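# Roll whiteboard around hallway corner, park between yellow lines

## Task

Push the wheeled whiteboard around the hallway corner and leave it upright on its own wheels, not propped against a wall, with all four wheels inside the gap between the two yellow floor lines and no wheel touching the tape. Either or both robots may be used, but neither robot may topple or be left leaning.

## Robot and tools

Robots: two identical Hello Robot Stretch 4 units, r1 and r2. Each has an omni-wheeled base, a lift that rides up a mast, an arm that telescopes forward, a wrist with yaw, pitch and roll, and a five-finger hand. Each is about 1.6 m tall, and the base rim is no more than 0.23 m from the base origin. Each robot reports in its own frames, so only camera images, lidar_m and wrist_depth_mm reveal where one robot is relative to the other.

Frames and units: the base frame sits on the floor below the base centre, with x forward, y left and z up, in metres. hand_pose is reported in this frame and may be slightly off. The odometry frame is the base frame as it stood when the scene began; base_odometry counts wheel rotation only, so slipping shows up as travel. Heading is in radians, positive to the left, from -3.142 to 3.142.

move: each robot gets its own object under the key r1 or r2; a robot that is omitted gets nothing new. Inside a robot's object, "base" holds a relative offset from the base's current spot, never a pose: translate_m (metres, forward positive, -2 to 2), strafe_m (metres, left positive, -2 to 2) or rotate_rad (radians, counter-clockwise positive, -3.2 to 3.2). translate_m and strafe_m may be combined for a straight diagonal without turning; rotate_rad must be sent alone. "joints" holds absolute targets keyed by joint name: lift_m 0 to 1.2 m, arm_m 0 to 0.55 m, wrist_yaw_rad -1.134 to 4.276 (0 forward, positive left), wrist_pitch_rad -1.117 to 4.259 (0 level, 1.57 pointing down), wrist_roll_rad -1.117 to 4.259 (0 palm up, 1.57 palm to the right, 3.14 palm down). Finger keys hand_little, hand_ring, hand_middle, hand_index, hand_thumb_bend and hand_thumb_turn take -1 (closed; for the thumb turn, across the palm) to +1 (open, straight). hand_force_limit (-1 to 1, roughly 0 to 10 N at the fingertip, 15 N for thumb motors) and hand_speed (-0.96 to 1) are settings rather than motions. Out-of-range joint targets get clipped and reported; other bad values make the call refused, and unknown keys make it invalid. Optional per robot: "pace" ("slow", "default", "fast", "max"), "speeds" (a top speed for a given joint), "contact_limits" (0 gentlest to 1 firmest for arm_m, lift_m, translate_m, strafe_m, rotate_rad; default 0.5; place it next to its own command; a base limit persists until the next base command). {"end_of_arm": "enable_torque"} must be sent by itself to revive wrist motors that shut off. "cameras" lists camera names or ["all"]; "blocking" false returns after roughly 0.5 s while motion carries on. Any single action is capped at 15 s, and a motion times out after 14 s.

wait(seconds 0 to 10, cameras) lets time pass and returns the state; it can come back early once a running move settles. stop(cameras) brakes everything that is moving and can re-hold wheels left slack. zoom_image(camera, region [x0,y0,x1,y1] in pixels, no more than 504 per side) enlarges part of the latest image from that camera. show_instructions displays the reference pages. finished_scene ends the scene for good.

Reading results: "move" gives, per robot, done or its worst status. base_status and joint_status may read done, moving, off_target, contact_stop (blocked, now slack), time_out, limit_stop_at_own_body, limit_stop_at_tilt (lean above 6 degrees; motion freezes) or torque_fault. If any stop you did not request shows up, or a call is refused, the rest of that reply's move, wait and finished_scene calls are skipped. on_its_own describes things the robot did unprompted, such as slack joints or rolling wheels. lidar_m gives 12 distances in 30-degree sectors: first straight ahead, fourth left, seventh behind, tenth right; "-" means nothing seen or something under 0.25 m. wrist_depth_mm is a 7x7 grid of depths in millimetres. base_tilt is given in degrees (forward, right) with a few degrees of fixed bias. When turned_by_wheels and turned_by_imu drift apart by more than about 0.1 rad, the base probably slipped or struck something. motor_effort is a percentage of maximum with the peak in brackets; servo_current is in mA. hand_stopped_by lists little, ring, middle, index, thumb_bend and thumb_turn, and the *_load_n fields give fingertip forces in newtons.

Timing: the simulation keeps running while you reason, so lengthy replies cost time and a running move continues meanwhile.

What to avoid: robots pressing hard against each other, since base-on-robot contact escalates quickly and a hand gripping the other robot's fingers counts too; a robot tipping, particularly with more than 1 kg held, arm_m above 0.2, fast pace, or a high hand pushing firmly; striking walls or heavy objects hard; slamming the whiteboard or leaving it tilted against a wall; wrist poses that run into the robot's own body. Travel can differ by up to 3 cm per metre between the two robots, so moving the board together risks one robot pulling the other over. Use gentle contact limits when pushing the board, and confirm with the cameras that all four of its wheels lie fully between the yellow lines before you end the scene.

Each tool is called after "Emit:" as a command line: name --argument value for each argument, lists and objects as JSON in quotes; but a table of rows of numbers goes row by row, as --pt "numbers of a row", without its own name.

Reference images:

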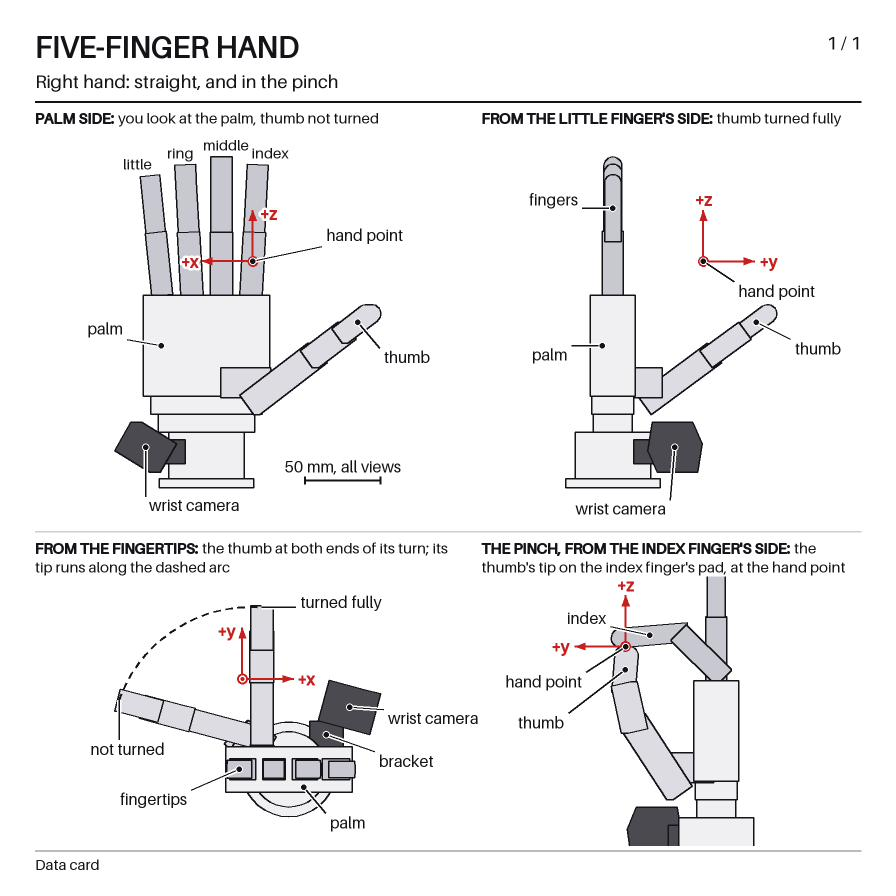

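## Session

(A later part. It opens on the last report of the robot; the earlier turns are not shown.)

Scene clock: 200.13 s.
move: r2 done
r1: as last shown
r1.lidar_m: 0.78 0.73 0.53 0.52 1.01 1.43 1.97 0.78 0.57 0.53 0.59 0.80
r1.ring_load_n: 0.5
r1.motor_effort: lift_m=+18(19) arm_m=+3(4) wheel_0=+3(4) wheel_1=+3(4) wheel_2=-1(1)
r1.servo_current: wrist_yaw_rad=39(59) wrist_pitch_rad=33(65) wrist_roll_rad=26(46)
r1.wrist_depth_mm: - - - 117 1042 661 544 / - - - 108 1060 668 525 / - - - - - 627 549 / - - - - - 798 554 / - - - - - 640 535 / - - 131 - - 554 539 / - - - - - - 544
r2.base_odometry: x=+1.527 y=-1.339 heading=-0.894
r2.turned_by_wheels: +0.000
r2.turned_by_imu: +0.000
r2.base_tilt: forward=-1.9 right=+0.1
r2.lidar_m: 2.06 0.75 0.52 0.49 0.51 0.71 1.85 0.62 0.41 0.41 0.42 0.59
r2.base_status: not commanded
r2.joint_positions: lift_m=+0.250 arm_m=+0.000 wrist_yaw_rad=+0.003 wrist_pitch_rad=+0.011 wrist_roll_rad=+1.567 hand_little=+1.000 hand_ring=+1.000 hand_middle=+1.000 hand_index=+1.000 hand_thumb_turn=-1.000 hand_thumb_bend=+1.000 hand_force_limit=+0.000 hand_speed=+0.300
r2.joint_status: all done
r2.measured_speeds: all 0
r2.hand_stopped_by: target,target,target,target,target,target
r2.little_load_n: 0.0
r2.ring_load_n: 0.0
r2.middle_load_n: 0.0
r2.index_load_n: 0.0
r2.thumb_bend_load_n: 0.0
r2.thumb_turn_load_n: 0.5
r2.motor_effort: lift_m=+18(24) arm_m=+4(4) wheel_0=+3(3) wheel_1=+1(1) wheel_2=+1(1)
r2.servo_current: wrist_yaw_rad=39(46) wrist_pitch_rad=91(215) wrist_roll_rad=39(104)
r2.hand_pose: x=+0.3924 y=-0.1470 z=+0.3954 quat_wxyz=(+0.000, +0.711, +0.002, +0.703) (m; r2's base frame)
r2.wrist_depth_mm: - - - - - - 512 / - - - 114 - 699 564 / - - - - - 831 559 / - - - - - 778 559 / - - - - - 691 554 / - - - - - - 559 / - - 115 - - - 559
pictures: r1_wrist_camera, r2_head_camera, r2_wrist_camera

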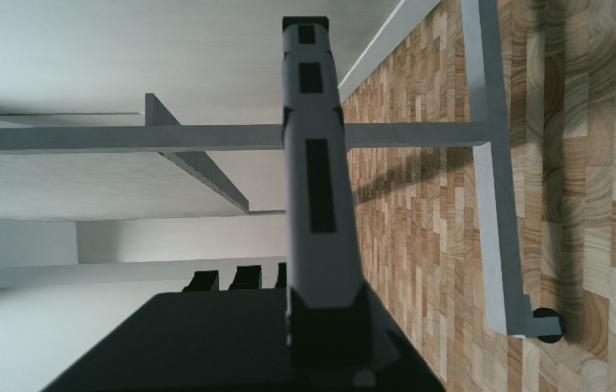

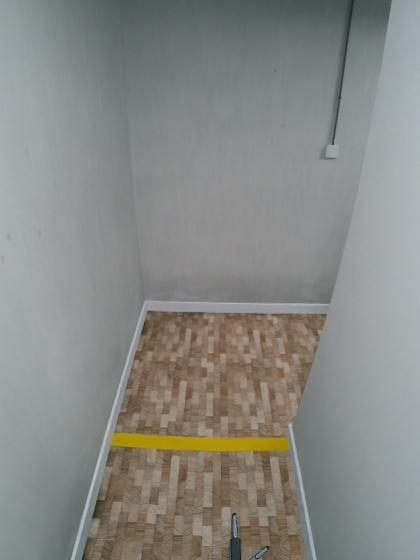

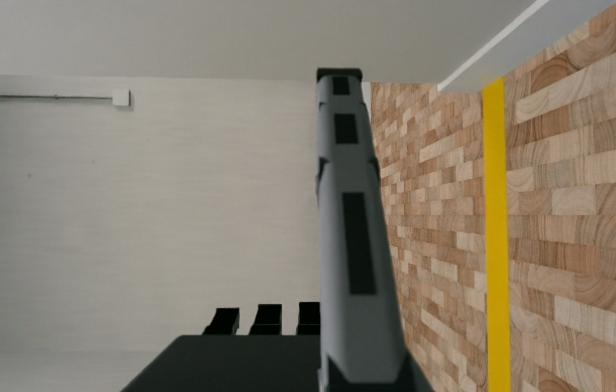

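Emit:
zoom_image --camera "r1_head_camera" --region '[170, 300, 330, 560]'

Emit:
zoom_image --camera "r1_wrist_camera" --region '[120, 60, 560, 360]'

This scene's latest camera images include none from r1_head_camera. They are from: r1_wrist_camera, r2_head_camera, r2_wrist_camera. r1_head_camera's image comes with the result of a call that names it in "cameras".

Scaled by 1.145.

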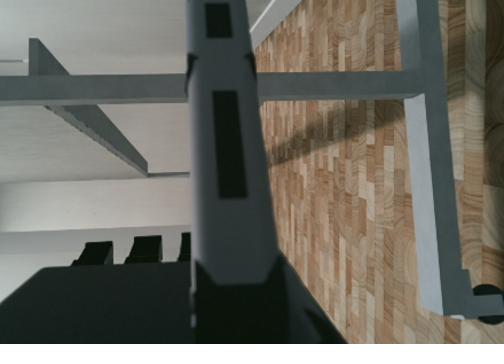

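Emit:
move --r1 '{"base": {"strafe_m": -0.05}, "joints": {"lift_m": 0.4}}' --cameras '["r1_head_camera", "r1_wrist_camera"]'

Emit:
zoom_image --camera "r1_head_camera" --region '[170, 300, 330, 560]'

Scene clock: 234.40 s.
move: r1 done
r1.base_odometry: x=-0.671 y=-0.965 heading=-1.998
r1.turned_by_wheels: +0.000
r1.turned_by_imu: +0.000
r1.base_tilt: forward=+1.1 right=+0.1
r1.lidar_m: 0.77 0.79 0.59 0.56 1.04 1.50 1.79 0.69 0.50 0.49 0.52 0.75
r1.base_status: done
r1.joint_positions: lift_m=+0.400 arm_m=+0.000 wrist_yaw_rad=+0.002 wrist_pitch_rad=+0.003 wrist_roll_rad=+1.568 hand_little=+1.000 hand_ring=+1.000 hand_middle=+1.000 hand_index=+1.000 hand_thumb_turn=-1.000 hand_thumb_bend=+1.000 hand_force_limit=+0.000 hand_speed=+0.300
r1.joint_status: all done
r1.measured_speeds: all 0
r1.hand_stopped_by: target,target,target,target,target,target
r1.little_load_n: 0.0
r1.ring_load_n: 0.0
r1.middle_load_n: 0.0
r1.index_load_n: -0.5
r1.thumb_bend_load_n: 0.0
r1.thumb_turn_load_n: 0.0
r1.motor_effort: lift_m=+26(33) arm_m=+4(4) wheel_0=+0(10) wheel_1=+1(8) wheel_2=+0(4)
r1.servo_current: wrist_yaw_rad=46(52) wrist_pitch_rad=59(65) wrist_roll_rad=13(52)
r1.hand_pose: x=+0.3925 y=-0.1473 z=+0.5466 quat_wxyz=(+0.000, +0.708, +0.001, +0.706) (m; r1's base frame)
r1.wrist_depth_mm: - - - 118 - 891 640 / - - - 107 1366 1008 661 / - - - - - 1008 621 / - - - - - 1025 750 / - - - - - 976 759 / - - 131 - - 976 759 / - - - - - - 759
r2: as last shown
r2.base_tilt: forward=-1.9 right=+0.0
r2.lidar_m: 2.05 0.74 0.54 0.47 0.52 0.72 1.86 0.63 0.44 0.39 0.42 0.59
r2.thumb_turn_load_n: 0.0
r2.motor_effort: lift_m=+18(18) arm_m=+3(4) wheel_0=+3(3) wheel_1=+1(1) wheel_2=+0(1)
r2.servo_current: wrist_yaw_rad=39(46) wrist_pitch_rad=65(85) wrist_roll_rad=39(65)
r2.wrist_depth_mm: - - - - - - 512 / - - - 114 - 699 559 / - - - - - 842 559 / - - - - - 788 564 / - - - - - 691 559 / - - - - - - 554 / - - 115 - - - 564
pictures: r1_head_camera, r1_wrist_camera

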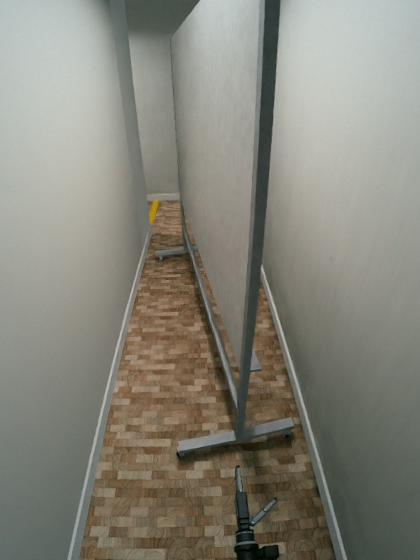

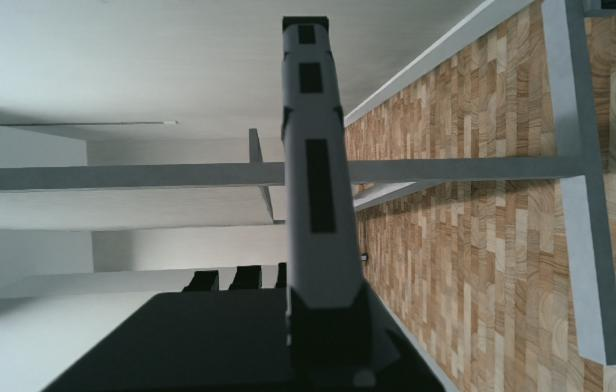

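Scaled by 1.938 from the camera's 420x560 image, which has a finer 1200x1600 frame.

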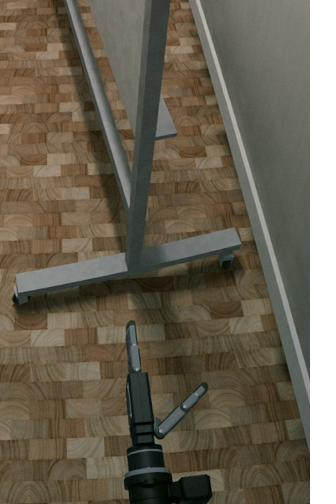

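Emit:
move --r1 '{"base": {"translate_m": 0.24, "strafe_m": -0.018}, "joints": {"lift_m": 0.32}}' --cameras '["r1_head_camera", "r1_wrist_camera"]'

Emit:
zoom_image --camera "r1_head_camera" --region '[170, 360, 330, 560]'

Scene clock: 246.87 s.
move: r1 done
r1.base_odometry: x=-0.787 y=-1.176 heading=-1.998
r1.turned_by_wheels: +0.000
r1.turned_by_imu: +0.000
r1.base_tilt: forward=+1.1 right=+0.1
r1.lidar_m: 0.54 0.83 0.61 0.56 0.61 1.50 1.75 0.68 0.52 0.48 0.51 0.55
r1.base_status: done
r1.joint_positions: lift_m=+0.320 arm_m=+0.000 wrist_yaw_rad=+0.002 wrist_pitch_rad=+0.003 wrist_roll_rad=+1.568 hand_little=+1.000 hand_ring=+1.000 hand_middle=+1.000 hand_index=+1.000 hand_thumb_turn=-1.000 hand_thumb_bend=+1.000 hand_force_limit=+0.000 hand_speed=+0.300
r1.joint_status: all done
r1.measured_speeds: all 0
r1.hand_stopped_by: target,target,target,target,target,target
r1.little_load_n: 0.0
r1.ring_load_n: 0.0
r1.middle_load_n: 0.0
r1.index_load_n: 0.0
r1.thumb_bend_load_n: 0.0
r1.thumb_turn_load_n: 0.5
r1.motor_effort: lift_m=+18(26) arm_m=+3(4) wheel_0=+1(8) wheel_1=+1(7) wheel_2=-2(12)
r1.servo_current: wrist_yaw_rad=39(59) wrist_pitch_rad=46(65) wrist_roll_rad=26(59)
r1.hand_pose: x=+0.3925 y=-0.1473 z=+0.4673 quat_wxyz=(+0.000, +0.708, +0.001, +0.706) (m; r1's base frame)
r1.wrist_depth_mm: - - - 117 - 809 634 / - - - 107 1255 866 634 / - - - - 1138 831 615 / 283 289 294 297 - 315 569 / - - - - - 878 627 / - - 131 - - 842 654 / - - - - - - 634
r2: as last shown
r2.base_tilt: forward=-1.9 right=+0.1
r2.lidar_m: 2.04 0.74 0.53 0.48 0.54 0.69 1.85 0.60 0.43 0.39 0.43 0.60
r2.thumb_turn_load_n: 0.5
r2.motor_effort: lift_m=+18(18) arm_m=+3(4) wheel_0=+3(3) wheel_1=+1(1) wheel_2=+1(1)
r2.servo_current: wrist_yaw_rad=39(52) wrist_pitch_rad=65(85) wrist_roll_rad=52(65)
r2.wrist_depth_mm: - - - - - - 512 / - - - 114 - 691 564 / - - - - - 842 564 / - - - - - 788 569 / - - - - - 691 564 / - - - - - - 559 / - - 115 - - - 559
pictures: r1_head_camera, r1_wrist_camera

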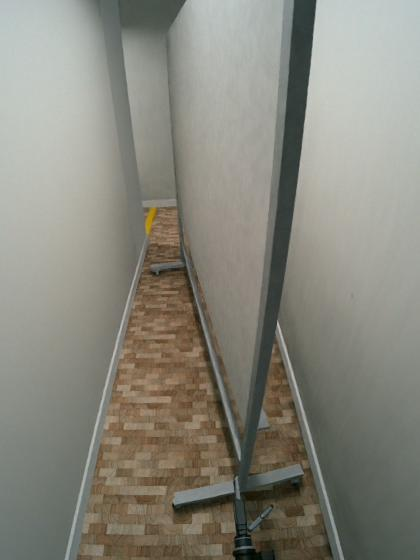

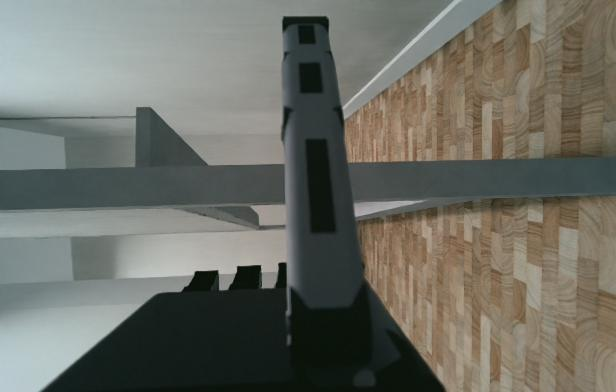

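Scaled by 2.520 from the camera's 420x560 image, which has a finer 1200x1600 frame.

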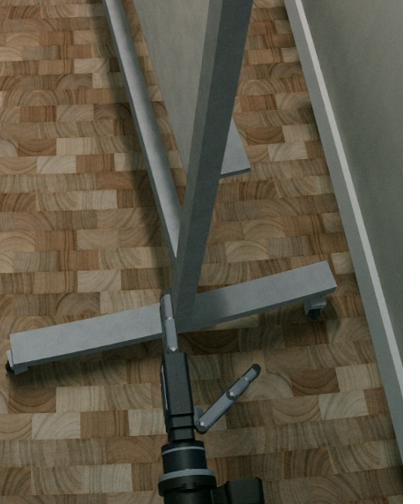

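Emit:
move --r1 '{"base": {"translate_m": 0.05}, "joints": {"arm_m": 0.1}, "contact_limits": {"arm_m": 0.1, "translate_m": 0.2}, "pace": "slow"}' --cameras '["r1_head_camera", "r1_wrist_camera"]'

Emit:
zoom_image --camera "r1_head_camera" --region '[170, 360, 330, 560]'

Scene clock: 287.10 s.
move: r1 done
r1.base_odometry: x=-0.808 y=-1.221 heading=-1.998
r1.turned_by_wheels: +0.000
r1.turned_by_imu: +0.000
r1.base_tilt: forward=+1.1 right=+0.1
r1.lidar_m: 0.49 0.83 0.59 0.57 0.61 1.50 1.75 0.69 0.48 0.47 0.52 0.50
r1.base_status: done
r1.joint_positions: lift_m=+0.320 arm_m=+0.099 wrist_yaw_rad=+0.002 wrist_pitch_rad=+0.003 wrist_roll_rad=+1.569 hand_little=+1.000 hand_ring=+1.000 hand_middle=+1.000 hand_index=+1.000 hand_thumb_turn=-1.000 hand_thumb_bend=+1.000 hand_force_limit=+0.000 hand_speed=+0.300
r1.joint_status: all done
r1.measured_speeds: all 0
r1.hand_stopped_by: target,target,target,target,target,target
r1.little_load_n: 0.0
r1.ring_load_n: 0.0
r1.middle_load_n: 0.0
r1.index_load_n: 0.0
r1.thumb_bend_load_n: 0.0
r1.thumb_turn_load_n: 0.5
r1.motor_effort: lift_m=+18(18) arm_m=+9(11) wheel_0=+2(8) wheel_1=+2(7) wheel_2=-4(8)
r1.servo_current: wrist_yaw_rad=39(52) wrist_pitch_rad=26(65) wrist_roll_rad=46(52)
r1.contact_limits: arm_m 0.1; translate_m 0.2
r1.hand_pose: x=+0.4920 y=-0.1473 z=+0.4673 quat_wxyz=(+0.000, +0.708, +0.001, +0.706) (m; r1's base frame)
r1.wrist_depth_mm: - - - 117 - 809 634 / - - - 107 1229 866 634 / 143 146 - - 154 778 615 / 141 144 146 - 153 155 158 / - - - - - 891 621 / - - 131 - - 831 634 / - - - - - - 654
r2: as last shown
r2.lidar_m: 2.06 0.76 0.53 0.48 0.51 0.69 1.86 0.61 0.44 0.40 0.40 0.58
r2.little_load_n: -0.5
r2.servo_current: wrist_yaw_rad=39(46) wrist_pitch_rad=78(85) wrist_roll_rad=39(65)
r2.wrist_depth_mm: - - - - - - 517 / - - - 114 - 683 564 / - - - - - 842 559 / - - - - - 778 564 / - - - - - 691 564 / - - - - - - 559 / - - 115 - - - 564
pictures: r1_head_camera, r1_wrist_camera

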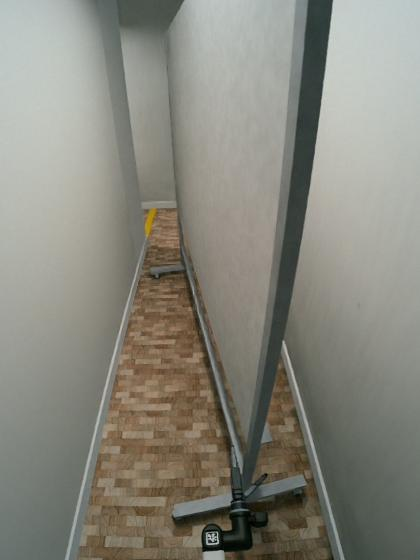

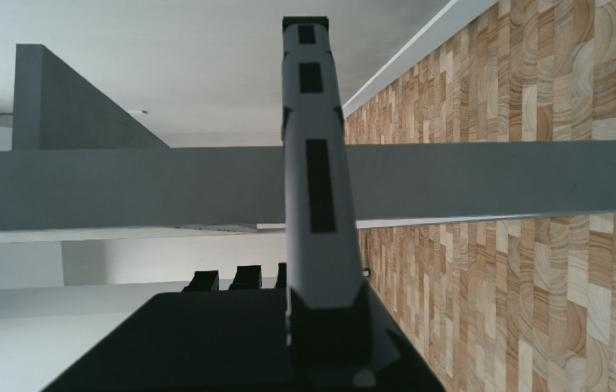

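Scaled by 2.520 from the camera's 420x560 image, which has a finer 1200x1600 frame.

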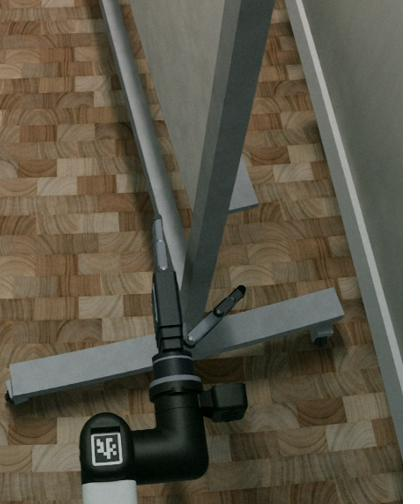

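Emit:
move --r1 '{"joints": {"arm_m": 0.12}, "contact_limits": {"arm_m": 0.0}, "pace": "slow"}' --cameras '[]'

Emit:
move --r1 '{"joints": {"hand_index": -0.1, "hand_middle": -0.1, "hand_ring": -0.1, "hand_little": -0.1, "hand_speed": -0.6, "hand_force_limit": -0.5}}' --cameras '["r1_head_camera", "r1_wrist_camera"]'

Emit:
zoom_image --camera "r1_head_camera" --region '[170, 360, 330, 560]'

Scene clock: 293.90 s.
move: r1 done
r1.base_odometry: x=-0.808 y=-1.221 heading=-1.998
r1.turned_by_wheels: +0.000
r1.turned_by_imu: +0.000
r1.base_tilt: forward=+1.1 right=+0.1
r1.lidar_m: 0.50 0.82 0.61 0.58 0.62 1.50 1.75 0.67 0.51 0.48 0.51 0.50
r1.base_status: not commanded
r1.joint_positions: lift_m=+0.320 arm_m=+0.119 wrist_yaw_rad=+0.002 wrist_pitch_rad=+0.003 wrist_roll_rad=+1.569 hand_little=+1.000 hand_ring=+1.000 hand_middle=+1.000 hand_index=+1.000 hand_thumb_turn=-1.000 hand_thumb_bend=+1.000 hand_force_limit=+0.000 hand_speed=+0.300
r1.joint_status: all done
r1.measured_speeds: all 0
r1.hand_stopped_by: target,target,target,target,target,target
r1.little_load_n: 0.0
r1.ring_load_n: 0.0
r1.middle_load_n: 0.5
r1.index_load_n: 0.0
r1.thumb_bend_load_n: 0.0
r1.thumb_turn_load_n: 0.5
r1.motor_effort: lift_m=+18(18) arm_m=+9(10) wheel_0=+2(3) wheel_1=+2(2) wheel_2=-4(4)
r1.servo_current: wrist_yaw_rad=33(52) wrist_pitch_rad=33(65) wrist_roll_rad=33(52)
r1.contact_limits: arm_m 0; translate_m 0.2
r1.hand_pose: x=+0.5120 y=-0.1473 z=+0.4673 quat_wxyz=(+0.000, +0.708, +0.001, +0.706) (m; r1's base frame)
r1.wrist_depth_mm: - - - 117 - 809 634 / - - - 107 1255 866 640 / - 126 - - 134 768 585 / 122 124 126 - 132 133 136 / - - - - - 878 621 / - - 131 - - 842 627 / - - - - - - 654
r2: as last shown
r2.lidar_m: 2.06 0.76 0.52 0.48 0.52 0.71 1.83 0.62 0.44 0.40 0.42 0.59
r2.little_load_n: 0.0
r2.motor_effort: lift_m=+18(18) arm_m=+4(4) wheel_0=+3(3) wheel_1=+1(1) wheel_2=+0(1)
r2.servo_current: wrist_yaw_rad=33(46) wrist_pitch_rad=59(91) wrist_roll_rad=39(72)
r2.wrist_depth_mm: - - - - - - 512 / - - - 114 - 691 569 / - - - - - 831 564 / - - - - - 788 559 / - - - - - 691 559 / - - - - - - 564 / - - 115 - - - 559
pictures: none
No camera images: "cameras" was empty.

Scene clock: 295.37 s.
move: r1 done
r1.base_odometry: x=-0.808 y=-1.221 heading=-1.998
r1.turned_by_wheels: +0.000
r1.turned_by_imu: +0.000
r1.base_tilt: forward=+1.0 right=+0.1
r1.lidar_m: 0.50 0.84 0.62 0.55 0.62 1.49 1.74 0.68 0.49 0.48 0.50 0.48
r1.base_status: not commanded
r1.joint_positions: lift_m=+0.320 arm_m=+0.119 wrist_yaw_rad=+0.002 wrist_pitch_rad=+0.003 wrist_roll_rad=+1.569 hand_little=-0.100 hand_ring=-0.100 hand_middle=-0.100 hand_index=-0.100 hand_thumb_turn=-1.000 hand_thumb_bend=+1.000 hand_force_limit=-0.500 hand_speed=-0.600
r1.joint_status: all done
r1.measured_speeds: all 0
r1.hand_stopped_by: target,target,target,target,target,target
r1.little_load_n: 0.0
r1.ring_load_n: 0.0
r1.middle_load_n: 0.0
r1.index_load_n: 0.0
r1.thumb_bend_load_n: 0.0
r1.thumb_turn_load_n: 0.0
r1.motor_effort: lift_m=+18(18) arm_m=+9(9) wheel_0=+2(3) wheel_1=+2(3) wheel_2=-4(4)
r1.servo_current: wrist_yaw_rad=33(52) wrist_pitch_rad=33(59) wrist_roll_rad=33(52)
r1.contact_limits: arm_m 0; translate_m 0.2
r1.hand_pose: x=+0.5120 y=-0.1473 z=+0.4673 quat_wxyz=(+0.000, +0.708, +0.001, +0.706) (m; r1's base frame)
r1.wrist_depth_mm: - - - 117 - 820 634 / - - - 107 1229 866 634 / - 126 - - 133 741 591 / 122 124 126 - 132 133 136 / - - 164 - - 891 621 / - - 121 - - 854 627 / - - - - - - 654
r2: as last shown
r2.lidar_m: 2.07 0.77 0.52 0.48 0.50 0.71 1.84 0.60 0.45 0.40 0.44 0.58
r2.motor_effort: lift_m=+17(18) arm_m=+3(4) wheel_0=+3(3) wheel_1=+0(1) wheel_2=+1(1)
r2.servo_current: wrist_yaw_rad=39(52) wrist_pitch_rad=65(85) wrist_roll_rad=39(59)
r2.wrist_depth_mm: - - - - - - 512 / - - - 115 - 691 559 / - - - - - 842 559 / - - - - - 778 559 / - - - - - 691 559 / - - - - - - 564 / - - 115 - - - 559
pictures: r1_head_camera, r1_wrist_camera

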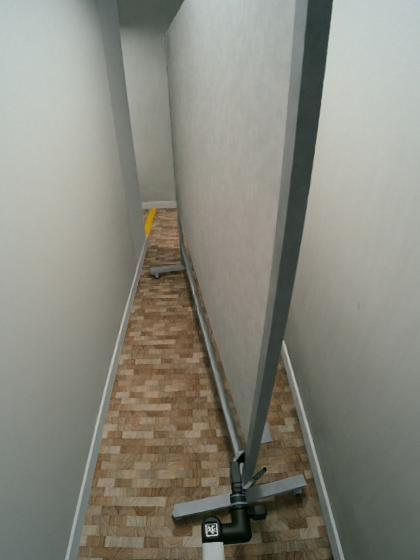

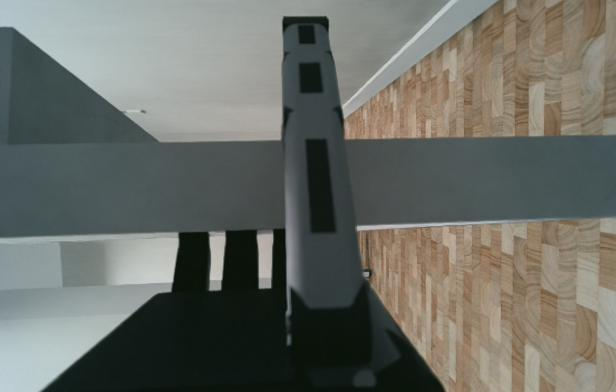

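Scaled by 2.520 from the camera's 420x560 image, which has a finer 1200x1600 frame.

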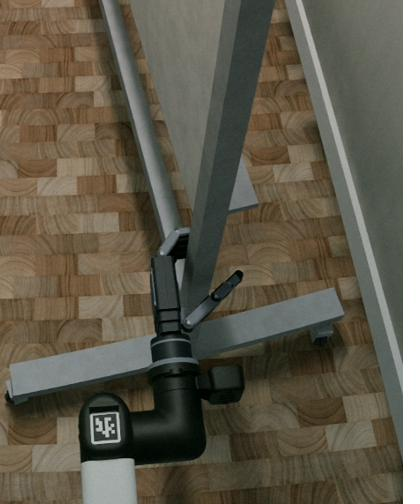

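Emit:
move --r1 '{"joints": {"hand_thumb_bend": 0.3, "hand_force_limit": -0.7, "hand_speed": -0.8}}' --cameras '[]'

Emit:
move --r1 '{"base": {"translate_m": 0.1, "strafe_m": 0.12}, "pace": "slow", "contact_limits": {"translate_m": 0.4, "strafe_m": 0.4}}' --cameras '["r1_head_camera", "r1_wrist_camera", "r2_head_camera"]'

Emit:
zoom_image --camera "r1_head_camera" --region '[170, 360, 330, 560]'

Scene clock: 310.00 s.
move: r1 off_target
r1.base_odometry: x=-0.808 y=-1.221 heading=-1.998
r1.turned_by_wheels: +0.000
r1.turned_by_imu: +0.000
r1.base_tilt: forward=+1.1 right=+0.1
r1.lidar_m: 0.50 0.83 0.60 0.58 0.61 1.51 1.75 0.69 0.50 0.49 0.50 0.49
r1.base_status: not commanded
r1.joint_positions: lift_m=+0.320 arm_m=+0.119 wrist_yaw_rad=+0.000 wrist_pitch_rad=+0.003 wrist_roll_rad=+1.569 hand_little=-0.100 hand_ring=-0.100 hand_middle=-0.100 hand_index=-0.100 hand_thumb_turn=-1.000 hand_thumb_bend=+0.382 hand_force_limit=-0.700 hand_speed=-0.800
r1.joint_status: hand_thumb_bend off_target (ended at +0.382, target +0.300); the others done
r1.measured_speeds: all 0
r1.hand_stopped_by: target,target,target,target,force,target
r1.little_load_n: 0.0
r1.ring_load_n: 0.0
r1.middle_load_n: 0.0
r1.index_load_n: 0.0
r1.thumb_bend_load_n: 2.5
r1.thumb_turn_load_n: 1.0
r1.motor_effort: lift_m=+18(18) arm_m=+9(9) wheel_0=+1(3) wheel_1=+2(2) wheel_2=-4(4)
r1.servo_current: wrist_yaw_rad=46(52) wrist_pitch_rad=39(65) wrist_roll_rad=26(59)
r1.contact_limits: arm_m 0; translate_m 0.2
r1.hand_pose: x=+0.5117 y=-0.1477 z=+0.4673 quat_wxyz=(+0.001, +0.708, +0.001, +0.706) (m; r1's base frame)
r1.wrist_depth_mm: - - - - - 809 634 / - - - - 1255 866 640 / - 287 - 133 1138 778 615 / 124 127 130 - 134 136 138 / - - 160 - - 831 621 / - - 121 - - 842 627 / - - - - - - 654
r2: as last shown
r2.base_tilt: forward=-1.9 right=+0.0
r2.lidar_m: 2.06 0.77 0.54 0.49 0.51 0.72 1.86 0.63 0.45 0.40 0.43 0.61
r2.thumb_turn_load_n: 0.0
r2.motor_effort: lift_m=+18(18) arm_m=+3(4) wheel_0=+3(3) wheel_1=+1(1) wheel_2=+1(1)
r2.servo_current: wrist_yaw_rad=39(46) wrist_pitch_rad=72(91) wrist_roll_rad=33(72)
r2.wrist_depth_mm: - - - - - - 512 / - - - 114 - 699 564 / - - - - - 854 559 / - - - - - 778 559 / - - - - - 691 559 / - - - - - - 559 / - - 115 - - - 559
pictures: none
No camera images: "cameras" was empty.

r1: "contact_limits": translate_m and strafe_m are given together and make one move, which takes one limit: state it under one of them only

Scaled by 2.520 from the camera's 420x560 image, which has a finer 1200x1600 frame.
This view is cut from an older image: the scene may have changed since it was taken.

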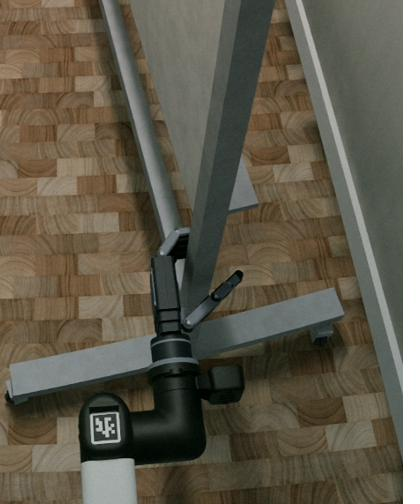

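Emit:
move --r1 '{"base": {"translate_m": 0.1, "strafe_m": 0.12}, "pace": "slow", "contact_limits": {"translate_m": 0.4}}' --cameras '["r1_head_camera", "r1_wrist_camera", "r2_head_camera"]'

Emit:
zoom_image --camera "r1_head_camera" --region '[170, 360, 330, 560]'

Scene clock: 317.50 s.
move: r1 done
r1.base_odometry: x=-0.740 y=-1.362 heading=-2.000
r1.turned_by_wheels: -0.001
r1.turned_by_imu: -0.002
r1.base_tilt: forward=+1.1 right=+0.1
r1.lidar_m: 0.49 0.66 0.49 0.46 0.48 1.32 2.29 0.84 0.62 0.60 0.64 0.46
r1.base_status: done
r1.joint_positions: lift_m=+0.320 arm_m=+0.119 wrist_yaw_rad=-0.017 wrist_pitch_rad=+0.003 wrist_roll_rad=+1.569 hand_little=-0.100 hand_ring=-0.100 hand_middle=-0.100 hand_index=-0.100 hand_thumb_turn=-1.000 hand_thumb_bend=+0.383 hand_force_limit=-0.700 hand_speed=-0.800
r1.joint_status: not commanded
r1.measured_speeds: all 0
r1.hand_stopped_by: target,target,target,target,force,target
r1.little_load_n: 0.0
r1.ring_load_n: 0.5
r1.middle_load_n: 0.0
r1.index_load_n: 0.0
r1.thumb_bend_load_n: 6.0
r1.thumb_turn_load_n: 2.0
r1.motor_effort: lift_m=+18(18) arm_m=+9(9) wheel_0=-7(12) wheel_1=+2(6) wheel_2=-11(16)
r1.servo_current: wrist_yaw_rad=91(98) wrist_pitch_rad=26(65) wrist_roll_rad=20(52)
r1.contact_limits: arm_m 0; translate_m 0.4
r1.hand_pose: x=+0.5093 y=-0.1513 z=+0.4673 quat_wxyz=(+0.007, +0.708, -0.005, +0.706) (m; r1's base frame)
r1.wrist_depth_mm: - - - - - 854 640 / - - - - 1336 866 634 / - - - - 1255 878 640 / 108 110 113 - 117 119 - / 107 109 111 112 115 118 119 / - - 121 - - 842 621 / - - - - - - 647
r2.base_odometry: x=+1.527 y=-1.339 heading=-0.894
r2.turned_by_wheels: +0.000
r2.turned_by_imu: +0.000
r2.base_tilt: forward=-1.9 right=+0.1
r2.lidar_m: 2.06 0.75 0.53 0.49 0.53 0.71 1.85 0.64 0.44 0.40 0.41 0.60
r2.base_status: not commanded
r2.joint_positions: lift_m=+0.250 arm_m=+0.000 wrist_yaw_rad=+0.003 wrist_pitch_rad=+0.011 wrist_roll_rad=+1.567 hand_little=+1.000 hand_ring=+1.000 hand_middle=+1.000 hand_index=+1.000 hand_thumb_turn=-1.000 hand_thumb_bend=+1.000 hand_force_limit=+0.000 hand_speed=+0.300
r2.joint_status: not commanded
r2.measured_speeds: all 0
r2.hand_stopped_by: target,target,target,target,target,target
r2.little_load_n: 0.0
r2.ring_load_n: 0.0
r2.middle_load_n: 0.0
r2.index_load_n: 0.0
r2.thumb_bend_load_n: 0.0
r2.thumb_turn_load_n: 0.5
r2.motor_effort: lift_m=+18(18) arm_m=+3(4) wheel_0=+3(3) wheel_1=+1(1) wheel_2=+1(1)
r2.servo_current: wrist_yaw_rad=46(46) wrist_pitch_rad=72(91) wrist_roll_rad=46(78)
r2.hand_pose: x=+0.3924 y=-0.1470 z=+0.3954 quat_wxyz=(+0.000, +0.711, +0.002, +0.703) (m; r2's base frame)
r2.wrist_depth_mm: - - - - - - 512 / - - - 114 - 699 564 / - - - - - 831 559 / - - - - - 788 564 / - - - - - 691 559 / - - - - - - 559 / - - 115 - - - 554
pictures: r1_head_camera, r1_wrist_camera, r2_head_camera

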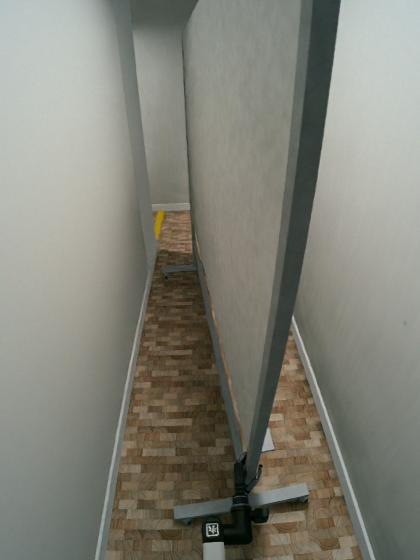

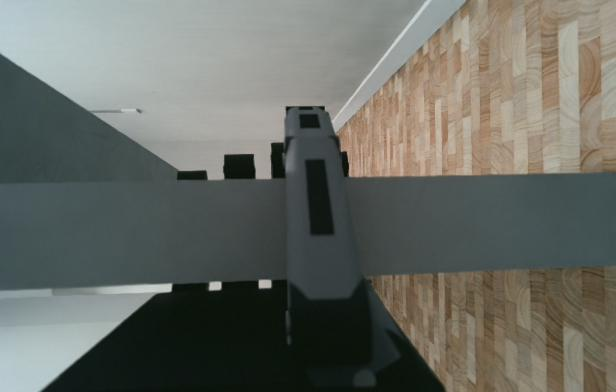

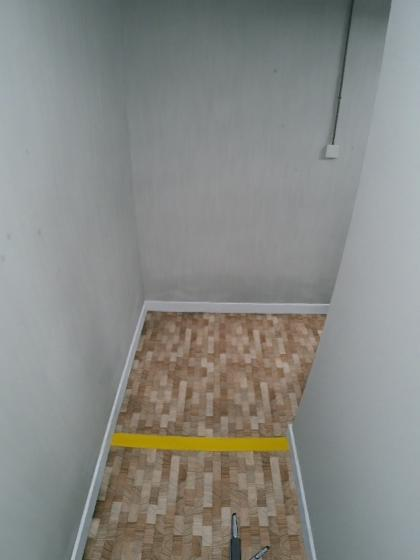

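Scaled by 2.520 from the camera's 420x560 image, which has a finer 1200x1600 frame.

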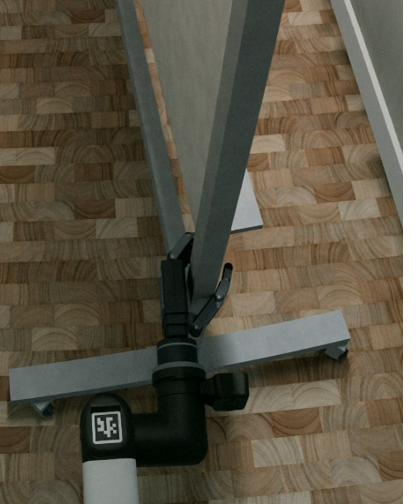

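Emit:
move --r1 '{"base": {"translate_m": 0.05, "strafe_m": 0.15}, "joints": {"hand_index": -0.3, "hand_middle": -0.3, "hand_ring": -0.3, "hand_little": -0.3}, "pace": "slow", "contact_limits": {"translate_m": 0.4}}' --cameras '["r1_head_camera", "r1_wrist_camera"]'

Emit:
zoom_image --camera "r1_head_camera" --region '[100, 180, 240, 360]'

Scene clock: 330.90 s.
move: r1 done
r1.base_odometry: x=-0.625 y=-1.470 heading=-2.001
r1.turned_by_wheels: -0.001
r1.turned_by_imu: -0.002
r1.base_tilt: forward=+1.1 right=+0.1
r1.lidar_m: 0.48 0.45 0.32 0.30 0.33 0.47 2.80 1.06 0.79 0.76 0.81 0.47
r1.base_status: done
r1.joint_positions: lift_m=+0.320 arm_m=+0.119 wrist_yaw_rad=-0.017 wrist_pitch_rad=+0.003 wrist_roll_rad=+1.569 hand_little=-0.300 hand_ring=-0.300 hand_middle=-0.300 hand_index=-0.300 hand_thumb_turn=-1.000 hand_thumb_bend=+0.383 hand_force_limit=-0.700 hand_speed=-0.800
r1.joint_status: all done
r1.measured_speeds: all 0
r1.hand_stopped_by: target,target,target,target,force,target
r1.little_load_n: 0.0
r1.ring_load_n: 0.0
r1.middle_load_n: 0.0
r1.index_load_n: 0.0
r1.thumb_bend_load_n: 5.0
r1.thumb_turn_load_n: 2.0
r1.motor_effort: lift_m=+18(18) arm_m=+9(9) wheel_0=-7(13) wheel_1=+3(6) wheel_2=-9(15)
r1.servo_current: wrist_yaw_rad=91(98) wrist_pitch_rad=46(65) wrist_roll_rad=7(52)
r1.contact_limits: arm_m 0; translate_m 0.4
r1.hand_pose: x=+0.5093 y=-0.1513 z=+0.4673 quat_wxyz=(+0.007, +0.708, -0.005, +0.706) (m; r1's base frame)
r1.wrist_depth_mm: - - - - 1281 854 634 / - - - - 1430 866 634 / - - - 155 1229 878 640 / 108 111 113 - 118 120 - / 108 110 113 114 117 120 597 / - - 121 - - 831 627 / - - - - - - 647
r2: as last shown
r2.base_tilt: forward=-1.9 right=+0.0
r2.lidar_m: 2.05 0.75 0.53 0.49 0.51 0.72 1.89 0.63 0.43 0.41 0.40 0.59
r2.ring_load_n: 0.5
r2.thumb_turn_load_n: 0.0
r2.motor_effort: lift_m=+18(18) arm_m=+3(4) wheel_0=+3(3) wheel_1=+1(1) wheel_2=+0(1)
r2.servo_current: wrist_yaw_rad=39(46) wrist_pitch_rad=59(91) wrist_roll_rad=39(59)
r2.wrist_depth_mm: - - - - - - 512 / - - - 114 - 691 559 / - - - - - 854 564 / - - - - - 788 564 / - - - - - 691 554 / - - - - - - 559 / - - 115 - - - 554
pictures: r1_head_camera, r1_wrist_camera

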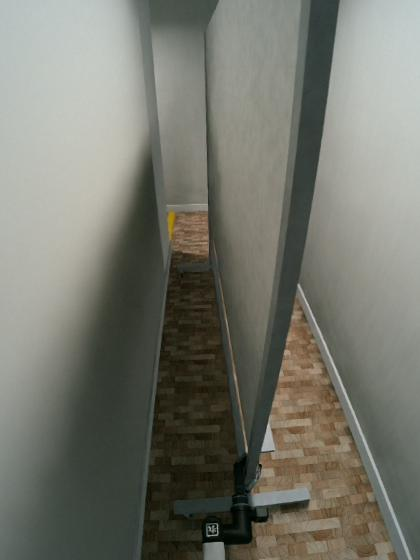

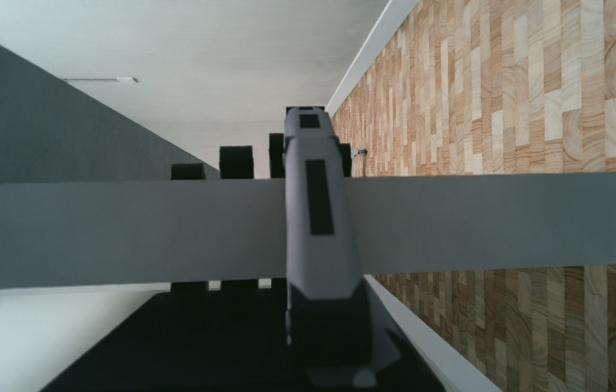

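Scaled by 2.800 from the camera's 420x560 image, which has a finer 1200x1600 frame.

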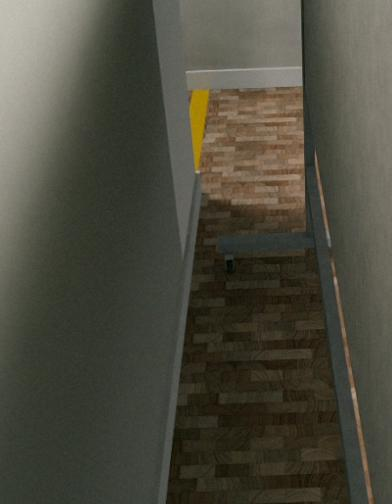

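Emit:
move --r1 '{"base": {"translate_m": 0.4}, "joints": {"wrist_yaw_rad": 0.22}, "speeds": {"wrist_yaw_rad": 0.3}, "pace": "slow", "contact_limits": {"translate_m": 0.4}}' --cameras '["r1_head_camera", "r1_wrist_camera"]'

Emit:
zoom_image --camera "r1_head_camera" --region '[100, 180, 240, 360]'

Scene clock: 344.43 s.
move: r1 done
r1.base_odometry: x=-0.792 y=-1.833 heading=-2.001
r1.turned_by_wheels: +0.000
r1.turned_by_imu: -0.002
r1.base_tilt: forward=+1.1 right=+0.1
r1.lidar_m: 0.50 0.44 0.31 0.29 0.32 0.47 2.84 1.08 0.80 0.77 0.81 0.53
r1.base_status: done
r1.joint_positions: lift_m=+0.320 arm_m=+0.119 wrist_yaw_rad=+0.211 wrist_pitch_rad=+0.003 wrist_roll_rad=+1.569 hand_little=-0.300 hand_ring=-0.300 hand_middle=-0.300 hand_index=-0.300 hand_thumb_turn=-1.000 hand_thumb_bend=+0.382 hand_force_limit=-0.700 hand_speed=-0.800
r1.joint_status: all done
r1.measured_speeds: all 0
r1.hand_stopped_by: target,target,target,target,force,target
r1.little_load_n: 0.0
r1.ring_load_n: 0.0
r1.middle_load_n: 0.0
r1.index_load_n: 0.0
r1.thumb_bend_load_n: 2.0
r1.thumb_turn_load_n: -1.0
r1.motor_effort: lift_m=+18(18) arm_m=+9(9) wheel_0=+5(9) wheel_1=+2(7) wheel_2=-8(22)
r1.servo_current: wrist_yaw_rad=65(468) wrist_pitch_rad=33(65) wrist_roll_rad=33(59)
r1.contact_limits: arm_m 0; translate_m 0.4
r1.hand_pose: x=+0.5378 y=-0.0980 z=+0.4673 quat_wxyz=(-0.074, +0.704, +0.075, +0.702) (m; r1's base frame)
r1.wrist_depth_mm: - - - - 1464 854 627 / - - - - 1464 866 634 / - - - 107 - 732 585 / 111 112 114 - 119 122 - / 113 114 117 - - 125 597 / - - 120 - - 788 627 / - - - - - - 597
r2: as last shown
r2.base_tilt: forward=-1.9 right=+0.1
r2.lidar_m: 2.07 0.74 0.52 0.48 0.52 0.72 1.86 0.63 0.43 0.40 0.42 0.59
r2.ring_load_n: 0.0
r2.motor_effort: lift_m=+18(18) arm_m=+4(4) wheel_0=+3(3) wheel_1=+1(1) wheel_2=+0(1)
r2.servo_current: wrist_yaw_rad=33(46) wrist_pitch_rad=59(91) wrist_roll_rad=33(72)
r2.wrist_depth_mm: - - - - - - 517 / - - - 114 - 699 564 / - - - - - 842 559 / - - - - - 778 564 / - - - - - 683 559 / - - - - - - 559 / - - 115 - - - 554
pictures: r1_head_camera, r1_wrist_camera

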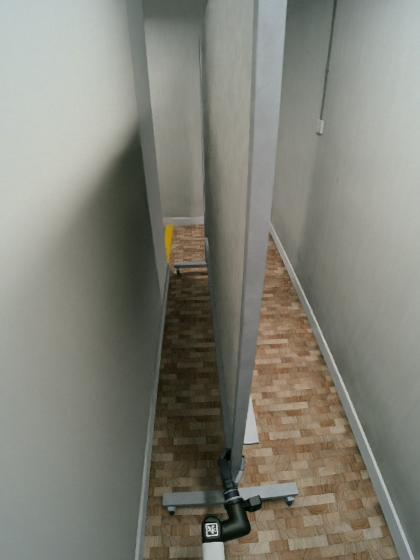

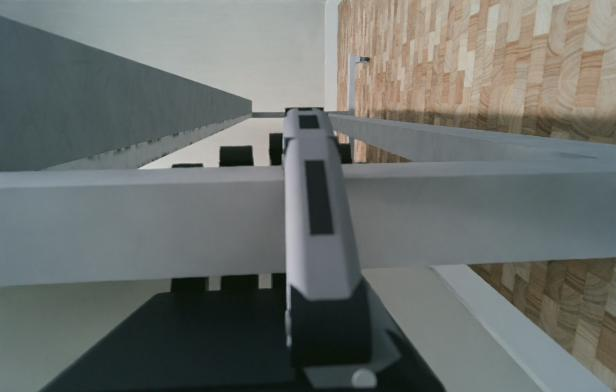

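Scaled by 2.800 from the camera's 420x560 image, which has a finer 1200x1600 frame.

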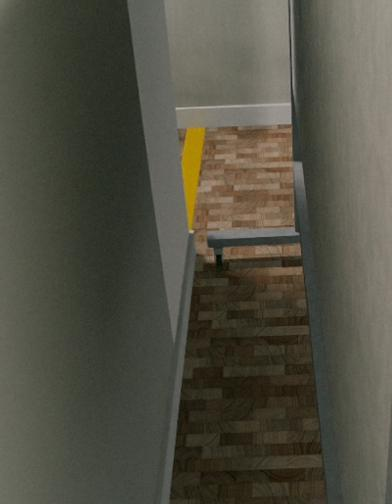

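Emit:
move --r1 '{"base": {"translate_m": 0.42}, "pace": "slow", "contact_limits": {"translate_m": 0.4}}' --r2 '{"base": {"strafe_m": 0.05}, "joints": {"lift_m": 0.33}}' --cameras '["r1_head_camera", "r1_wrist_camera", "r2_head_camera", "r2_wrist_camera"]'

Emit:
zoom_image --camera "r1_head_camera" --region '[100, 180, 240, 360]'

Scene clock: 359.67 s.
move: r1 done; r2 done
r1.base_odometry: x=-0.967 y=-2.214 heading=-2.002
r1.turned_by_wheels: +0.000
r1.turned_by_imu: -0.003
r1.base_tilt: forward=+1.1 right=+0.1
r1.lidar_m: 0.49 0.42 0.31 0.28 0.30 0.45 1.35 1.10 0.81 0.77 0.82 0.53
r1.base_status: done
r1.joint_positions: lift_m=+0.320 arm_m=+0.119 wrist_yaw_rad=+0.211 wrist_pitch_rad=+0.003 wrist_roll_rad=+1.569 hand_little=-0.300 hand_ring=-0.300 hand_middle=-0.300 hand_index=-0.300 hand_thumb_turn=-1.000 hand_thumb_bend=+0.382 hand_force_limit=-0.700 hand_speed=-0.800
r1.joint_status: not commanded
r1.measured_speeds: all 0
r1.hand_stopped_by: target,target,target,target,force,target
r1.little_load_n: 0.0
r1.ring_load_n: 0.0
r1.middle_load_n: 0.0
r1.index_load_n: 0.0
r1.thumb_bend_load_n: 3.0
r1.thumb_turn_load_n: -0.5
r1.motor_effort: lift_m=+18(18) arm_m=+9(10) wheel_0=+2(9) wheel_1=+2(7) wheel_2=-9(16)
r1.servo_current: wrist_yaw_rad=59(72) wrist_pitch_rad=39(72) wrist_roll_rad=20(52)
r1.contact_limits: arm_m 0; translate_m 0.4
r1.hand_pose: x=+0.5378 y=-0.0980 z=+0.4673 quat_wxyz=(-0.074, +0.704, +0.075, +0.702) (m; r1's base frame)
r1.wrist_depth_mm: - - - - 1464 854 627 / - - - - 1464 854 640 / - - - 155 - 866 609 / 110 112 114 - 119 122 - / 112 114 116 - - 124 597 / - - 120 - - 788 627 / - - - - - - 603
r2.base_odometry: x=+1.566 y=-1.307 heading=-0.894
r2.turned_by_wheels: +0.000
r2.turned_by_imu: +0.000
r2.base_tilt: forward=-1.9 right=+0.0
r2.lidar_m: 1.25 0.69 0.45 0.43 0.45 0.61 1.72 0.70 0.49 0.46 0.48 0.65
r2.base_status: done
r2.joint_positions: lift_m=+0.330 arm_m=+0.000 wrist_yaw_rad=+0.003 wrist_pitch_rad=+0.011 wrist_roll_rad=+1.567 hand_little=+1.000 hand_ring=+1.000 hand_middle=+1.000 hand_index=+1.000 hand_thumb_turn=-1.000 hand_thumb_bend=+1.000 hand_force_limit=+0.000 hand_speed=+0.300
r2.joint_status: all done
r2.measured_speeds: all 0
r2.hand_stopped_by: target,target,target,target,target,target
r2.little_load_n: 0.0
r2.ring_load_n: 0.0
r2.middle_load_n: 0.0
r2.index_load_n: 0.0
r2.thumb_bend_load_n: 0.0
r2.thumb_turn_load_n: 0.5
r2.motor_effort: lift_m=+25(31) arm_m=+3(4) wheel_0=+0(11) wheel_1=+0(9) wheel_2=+0(3)
r2.servo_current: wrist_yaw_rad=33(46) wrist_pitch_rad=72(104) wrist_roll_rad=46(65)
r2.hand_pose: x=+0.3924 y=-0.1470 z=+0.4748 quat_wxyz=(+0.000, +0.711, +0.002, +0.703) (m; r2's base frame)
r2.wrist_depth_mm: - - - - - - 609 / - - - 114 1397 1008 640 / - - - - - 931 640 / - - - - - 878 634 / - - - - - 820 634 / - - - - - 820 640 / - - 115 - - - 634
pictures: r1_head_camera, r1_wrist_camera, r2_head_camera, r2_wrist_camera

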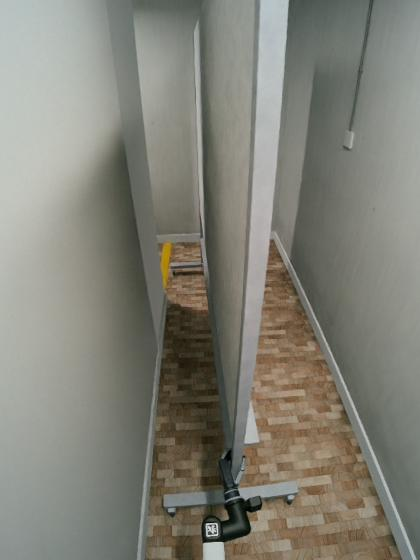

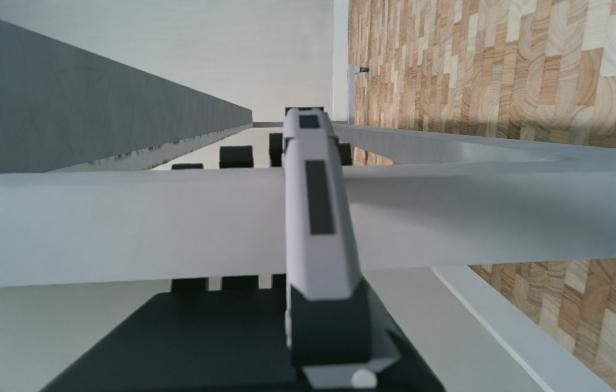

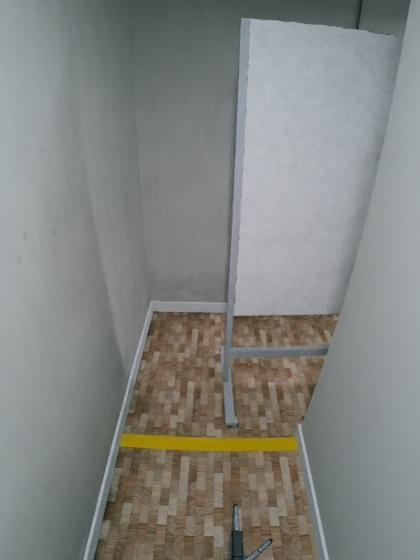

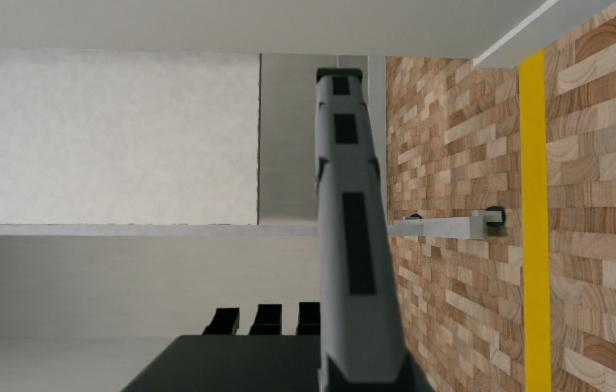

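Scaled by 2.800 from the camera's 420x560 image, which has a finer 1200x1600 frame.

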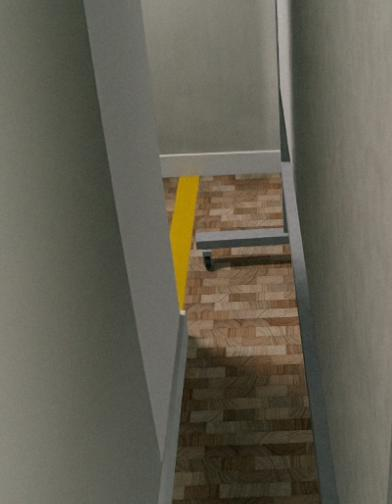

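Emit:
zoom_image --camera "r2_head_camera" --region '[180, 280, 340, 460]'

Emit:
zoom_image --camera "r2_wrist_camera" --region '[300, 100, 560, 340]'

Scaled by 2.800 from the camera's 420x560 image, which has a finer 1200x1600 frame.

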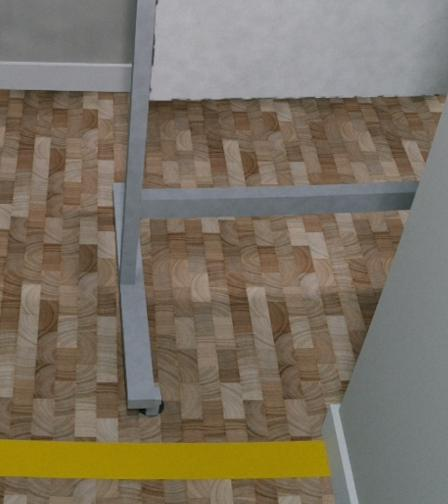

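Scaled by 1.938.

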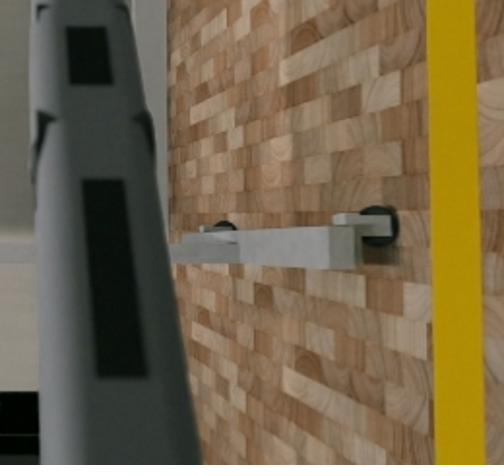

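Emit:
move --r2 '{"base": {"translate_m": 0.3}, "joints": {"lift_m": 0.32, "arm_m": 0.26, "wrist_yaw_rad": 0.3}}' --cameras '["r2_head_camera", "r2_wrist_camera"]'

Emit:
zoom_image --camera "r2_head_camera" --region '[140, 340, 320, 560]'

Scene clock: 414.07 s.
move: r2 done
r1: as last shown
r1.turned_by_imu: +0.000
r1.lidar_m: 0.49 0.41 0.31 0.28 0.31 0.42 1.32 1.11 0.82 0.78 0.80 0.54
r1.motor_effort: lift_m=+18(18) arm_m=+9(10) wheel_0=+2(3) wheel_1=+2(2) wheel_2=-9(9)
r1.servo_current: wrist_yaw_rad=65(65) wrist_pitch_rad=52(59) wrist_roll_rad=39(52)
r1.contact_limits: arm_m 0; translate_m 0.4
r1.wrist_depth_mm: - - - - 1430 866 634 / - - - - 1464 866 634 / - - - 155 - 866 615 / 110 112 114 - 119 122 - / 112 114 117 - - 124 597 / - - 121 - - 788 627 / - - - - - - 603
r2.base_odometry: x=+1.754 y=-1.541 heading=-0.893
r2.turned_by_wheels: +0.000
r2.turned_by_imu: -0.001
r2.base_tilt: forward=-1.9 right=+0.0
r2.lidar_m: 0.78 0.67 0.49 0.44 0.48 0.67 1.79 0.68 0.47 0.45 0.48 0.66
r2.base_status: done
r2.joint_positions: lift_m=+0.320 arm_m=+0.260 wrist_yaw_rad=+0.297 wrist_pitch_rad=+0.011 wrist_roll_rad=+1.567 hand_little=+1.000 hand_ring=+1.000 hand_middle=+1.000 hand_index=+1.000 hand_thumb_turn=-1.000 hand_thumb_bend=+1.000 hand_force_limit=+0.000 hand_speed=+0.300
r2.joint_status: all done
r2.measured_speeds: all 0
r2.hand_stopped_by: target,target,target,target,target,target
r2.little_load_n: 0.0
r2.ring_load_n: -0.5
r2.middle_load_n: 0.0
r2.index_load_n: 0.0
r2.thumb_bend_load_n: 0.0
r2.thumb_turn_load_n: 0.5
r2.motor_effort: lift_m=+18(23) arm_m=+8(10) wheel_0=+2(10) wheel_1=+1(6) wheel_2=+0(10)
r2.servo_current: wrist_yaw_rad=33(117) wrist_pitch_rad=52(98) wrist_roll_rad=52(65)
r2.hand_pose: x=+0.6852 y=-0.0765 z=+0.4655 quat_wxyz=(-0.103, +0.703, +0.106, +0.696) (m; r2's base frame)
r2.wrist_depth_mm: - - - - 459 917 661 / - - - 114 - 904 654 / - - - - - 976 597 / - - - - - 854 661 / - - - - - 854 647 / - - - - - 809 654 / - - 115 - - - 647
pictures: r2_head_camera, r2_wrist_camera

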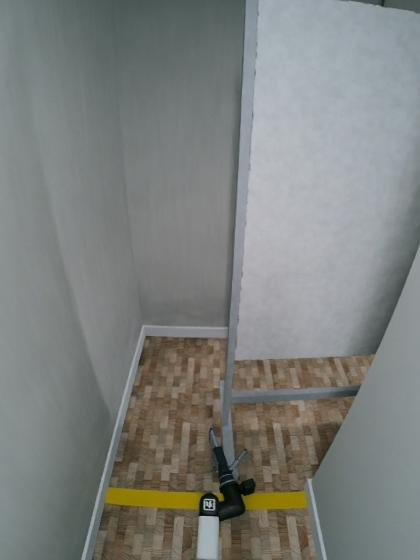

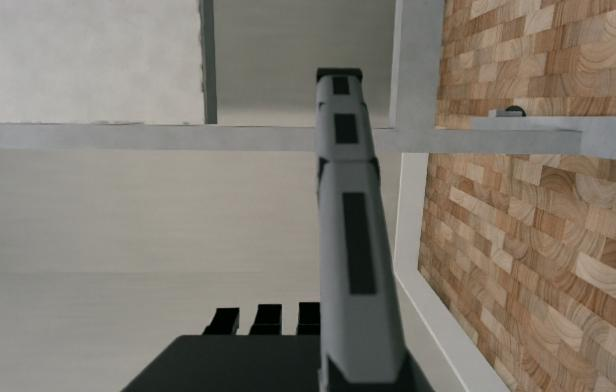

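Scaled by 2.291 from the camera's 420x560 image, which has a finer 1200x1600 frame.

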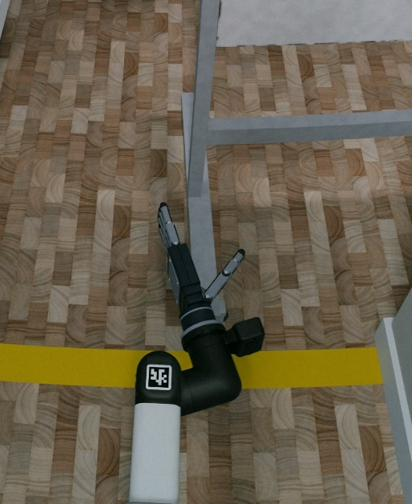

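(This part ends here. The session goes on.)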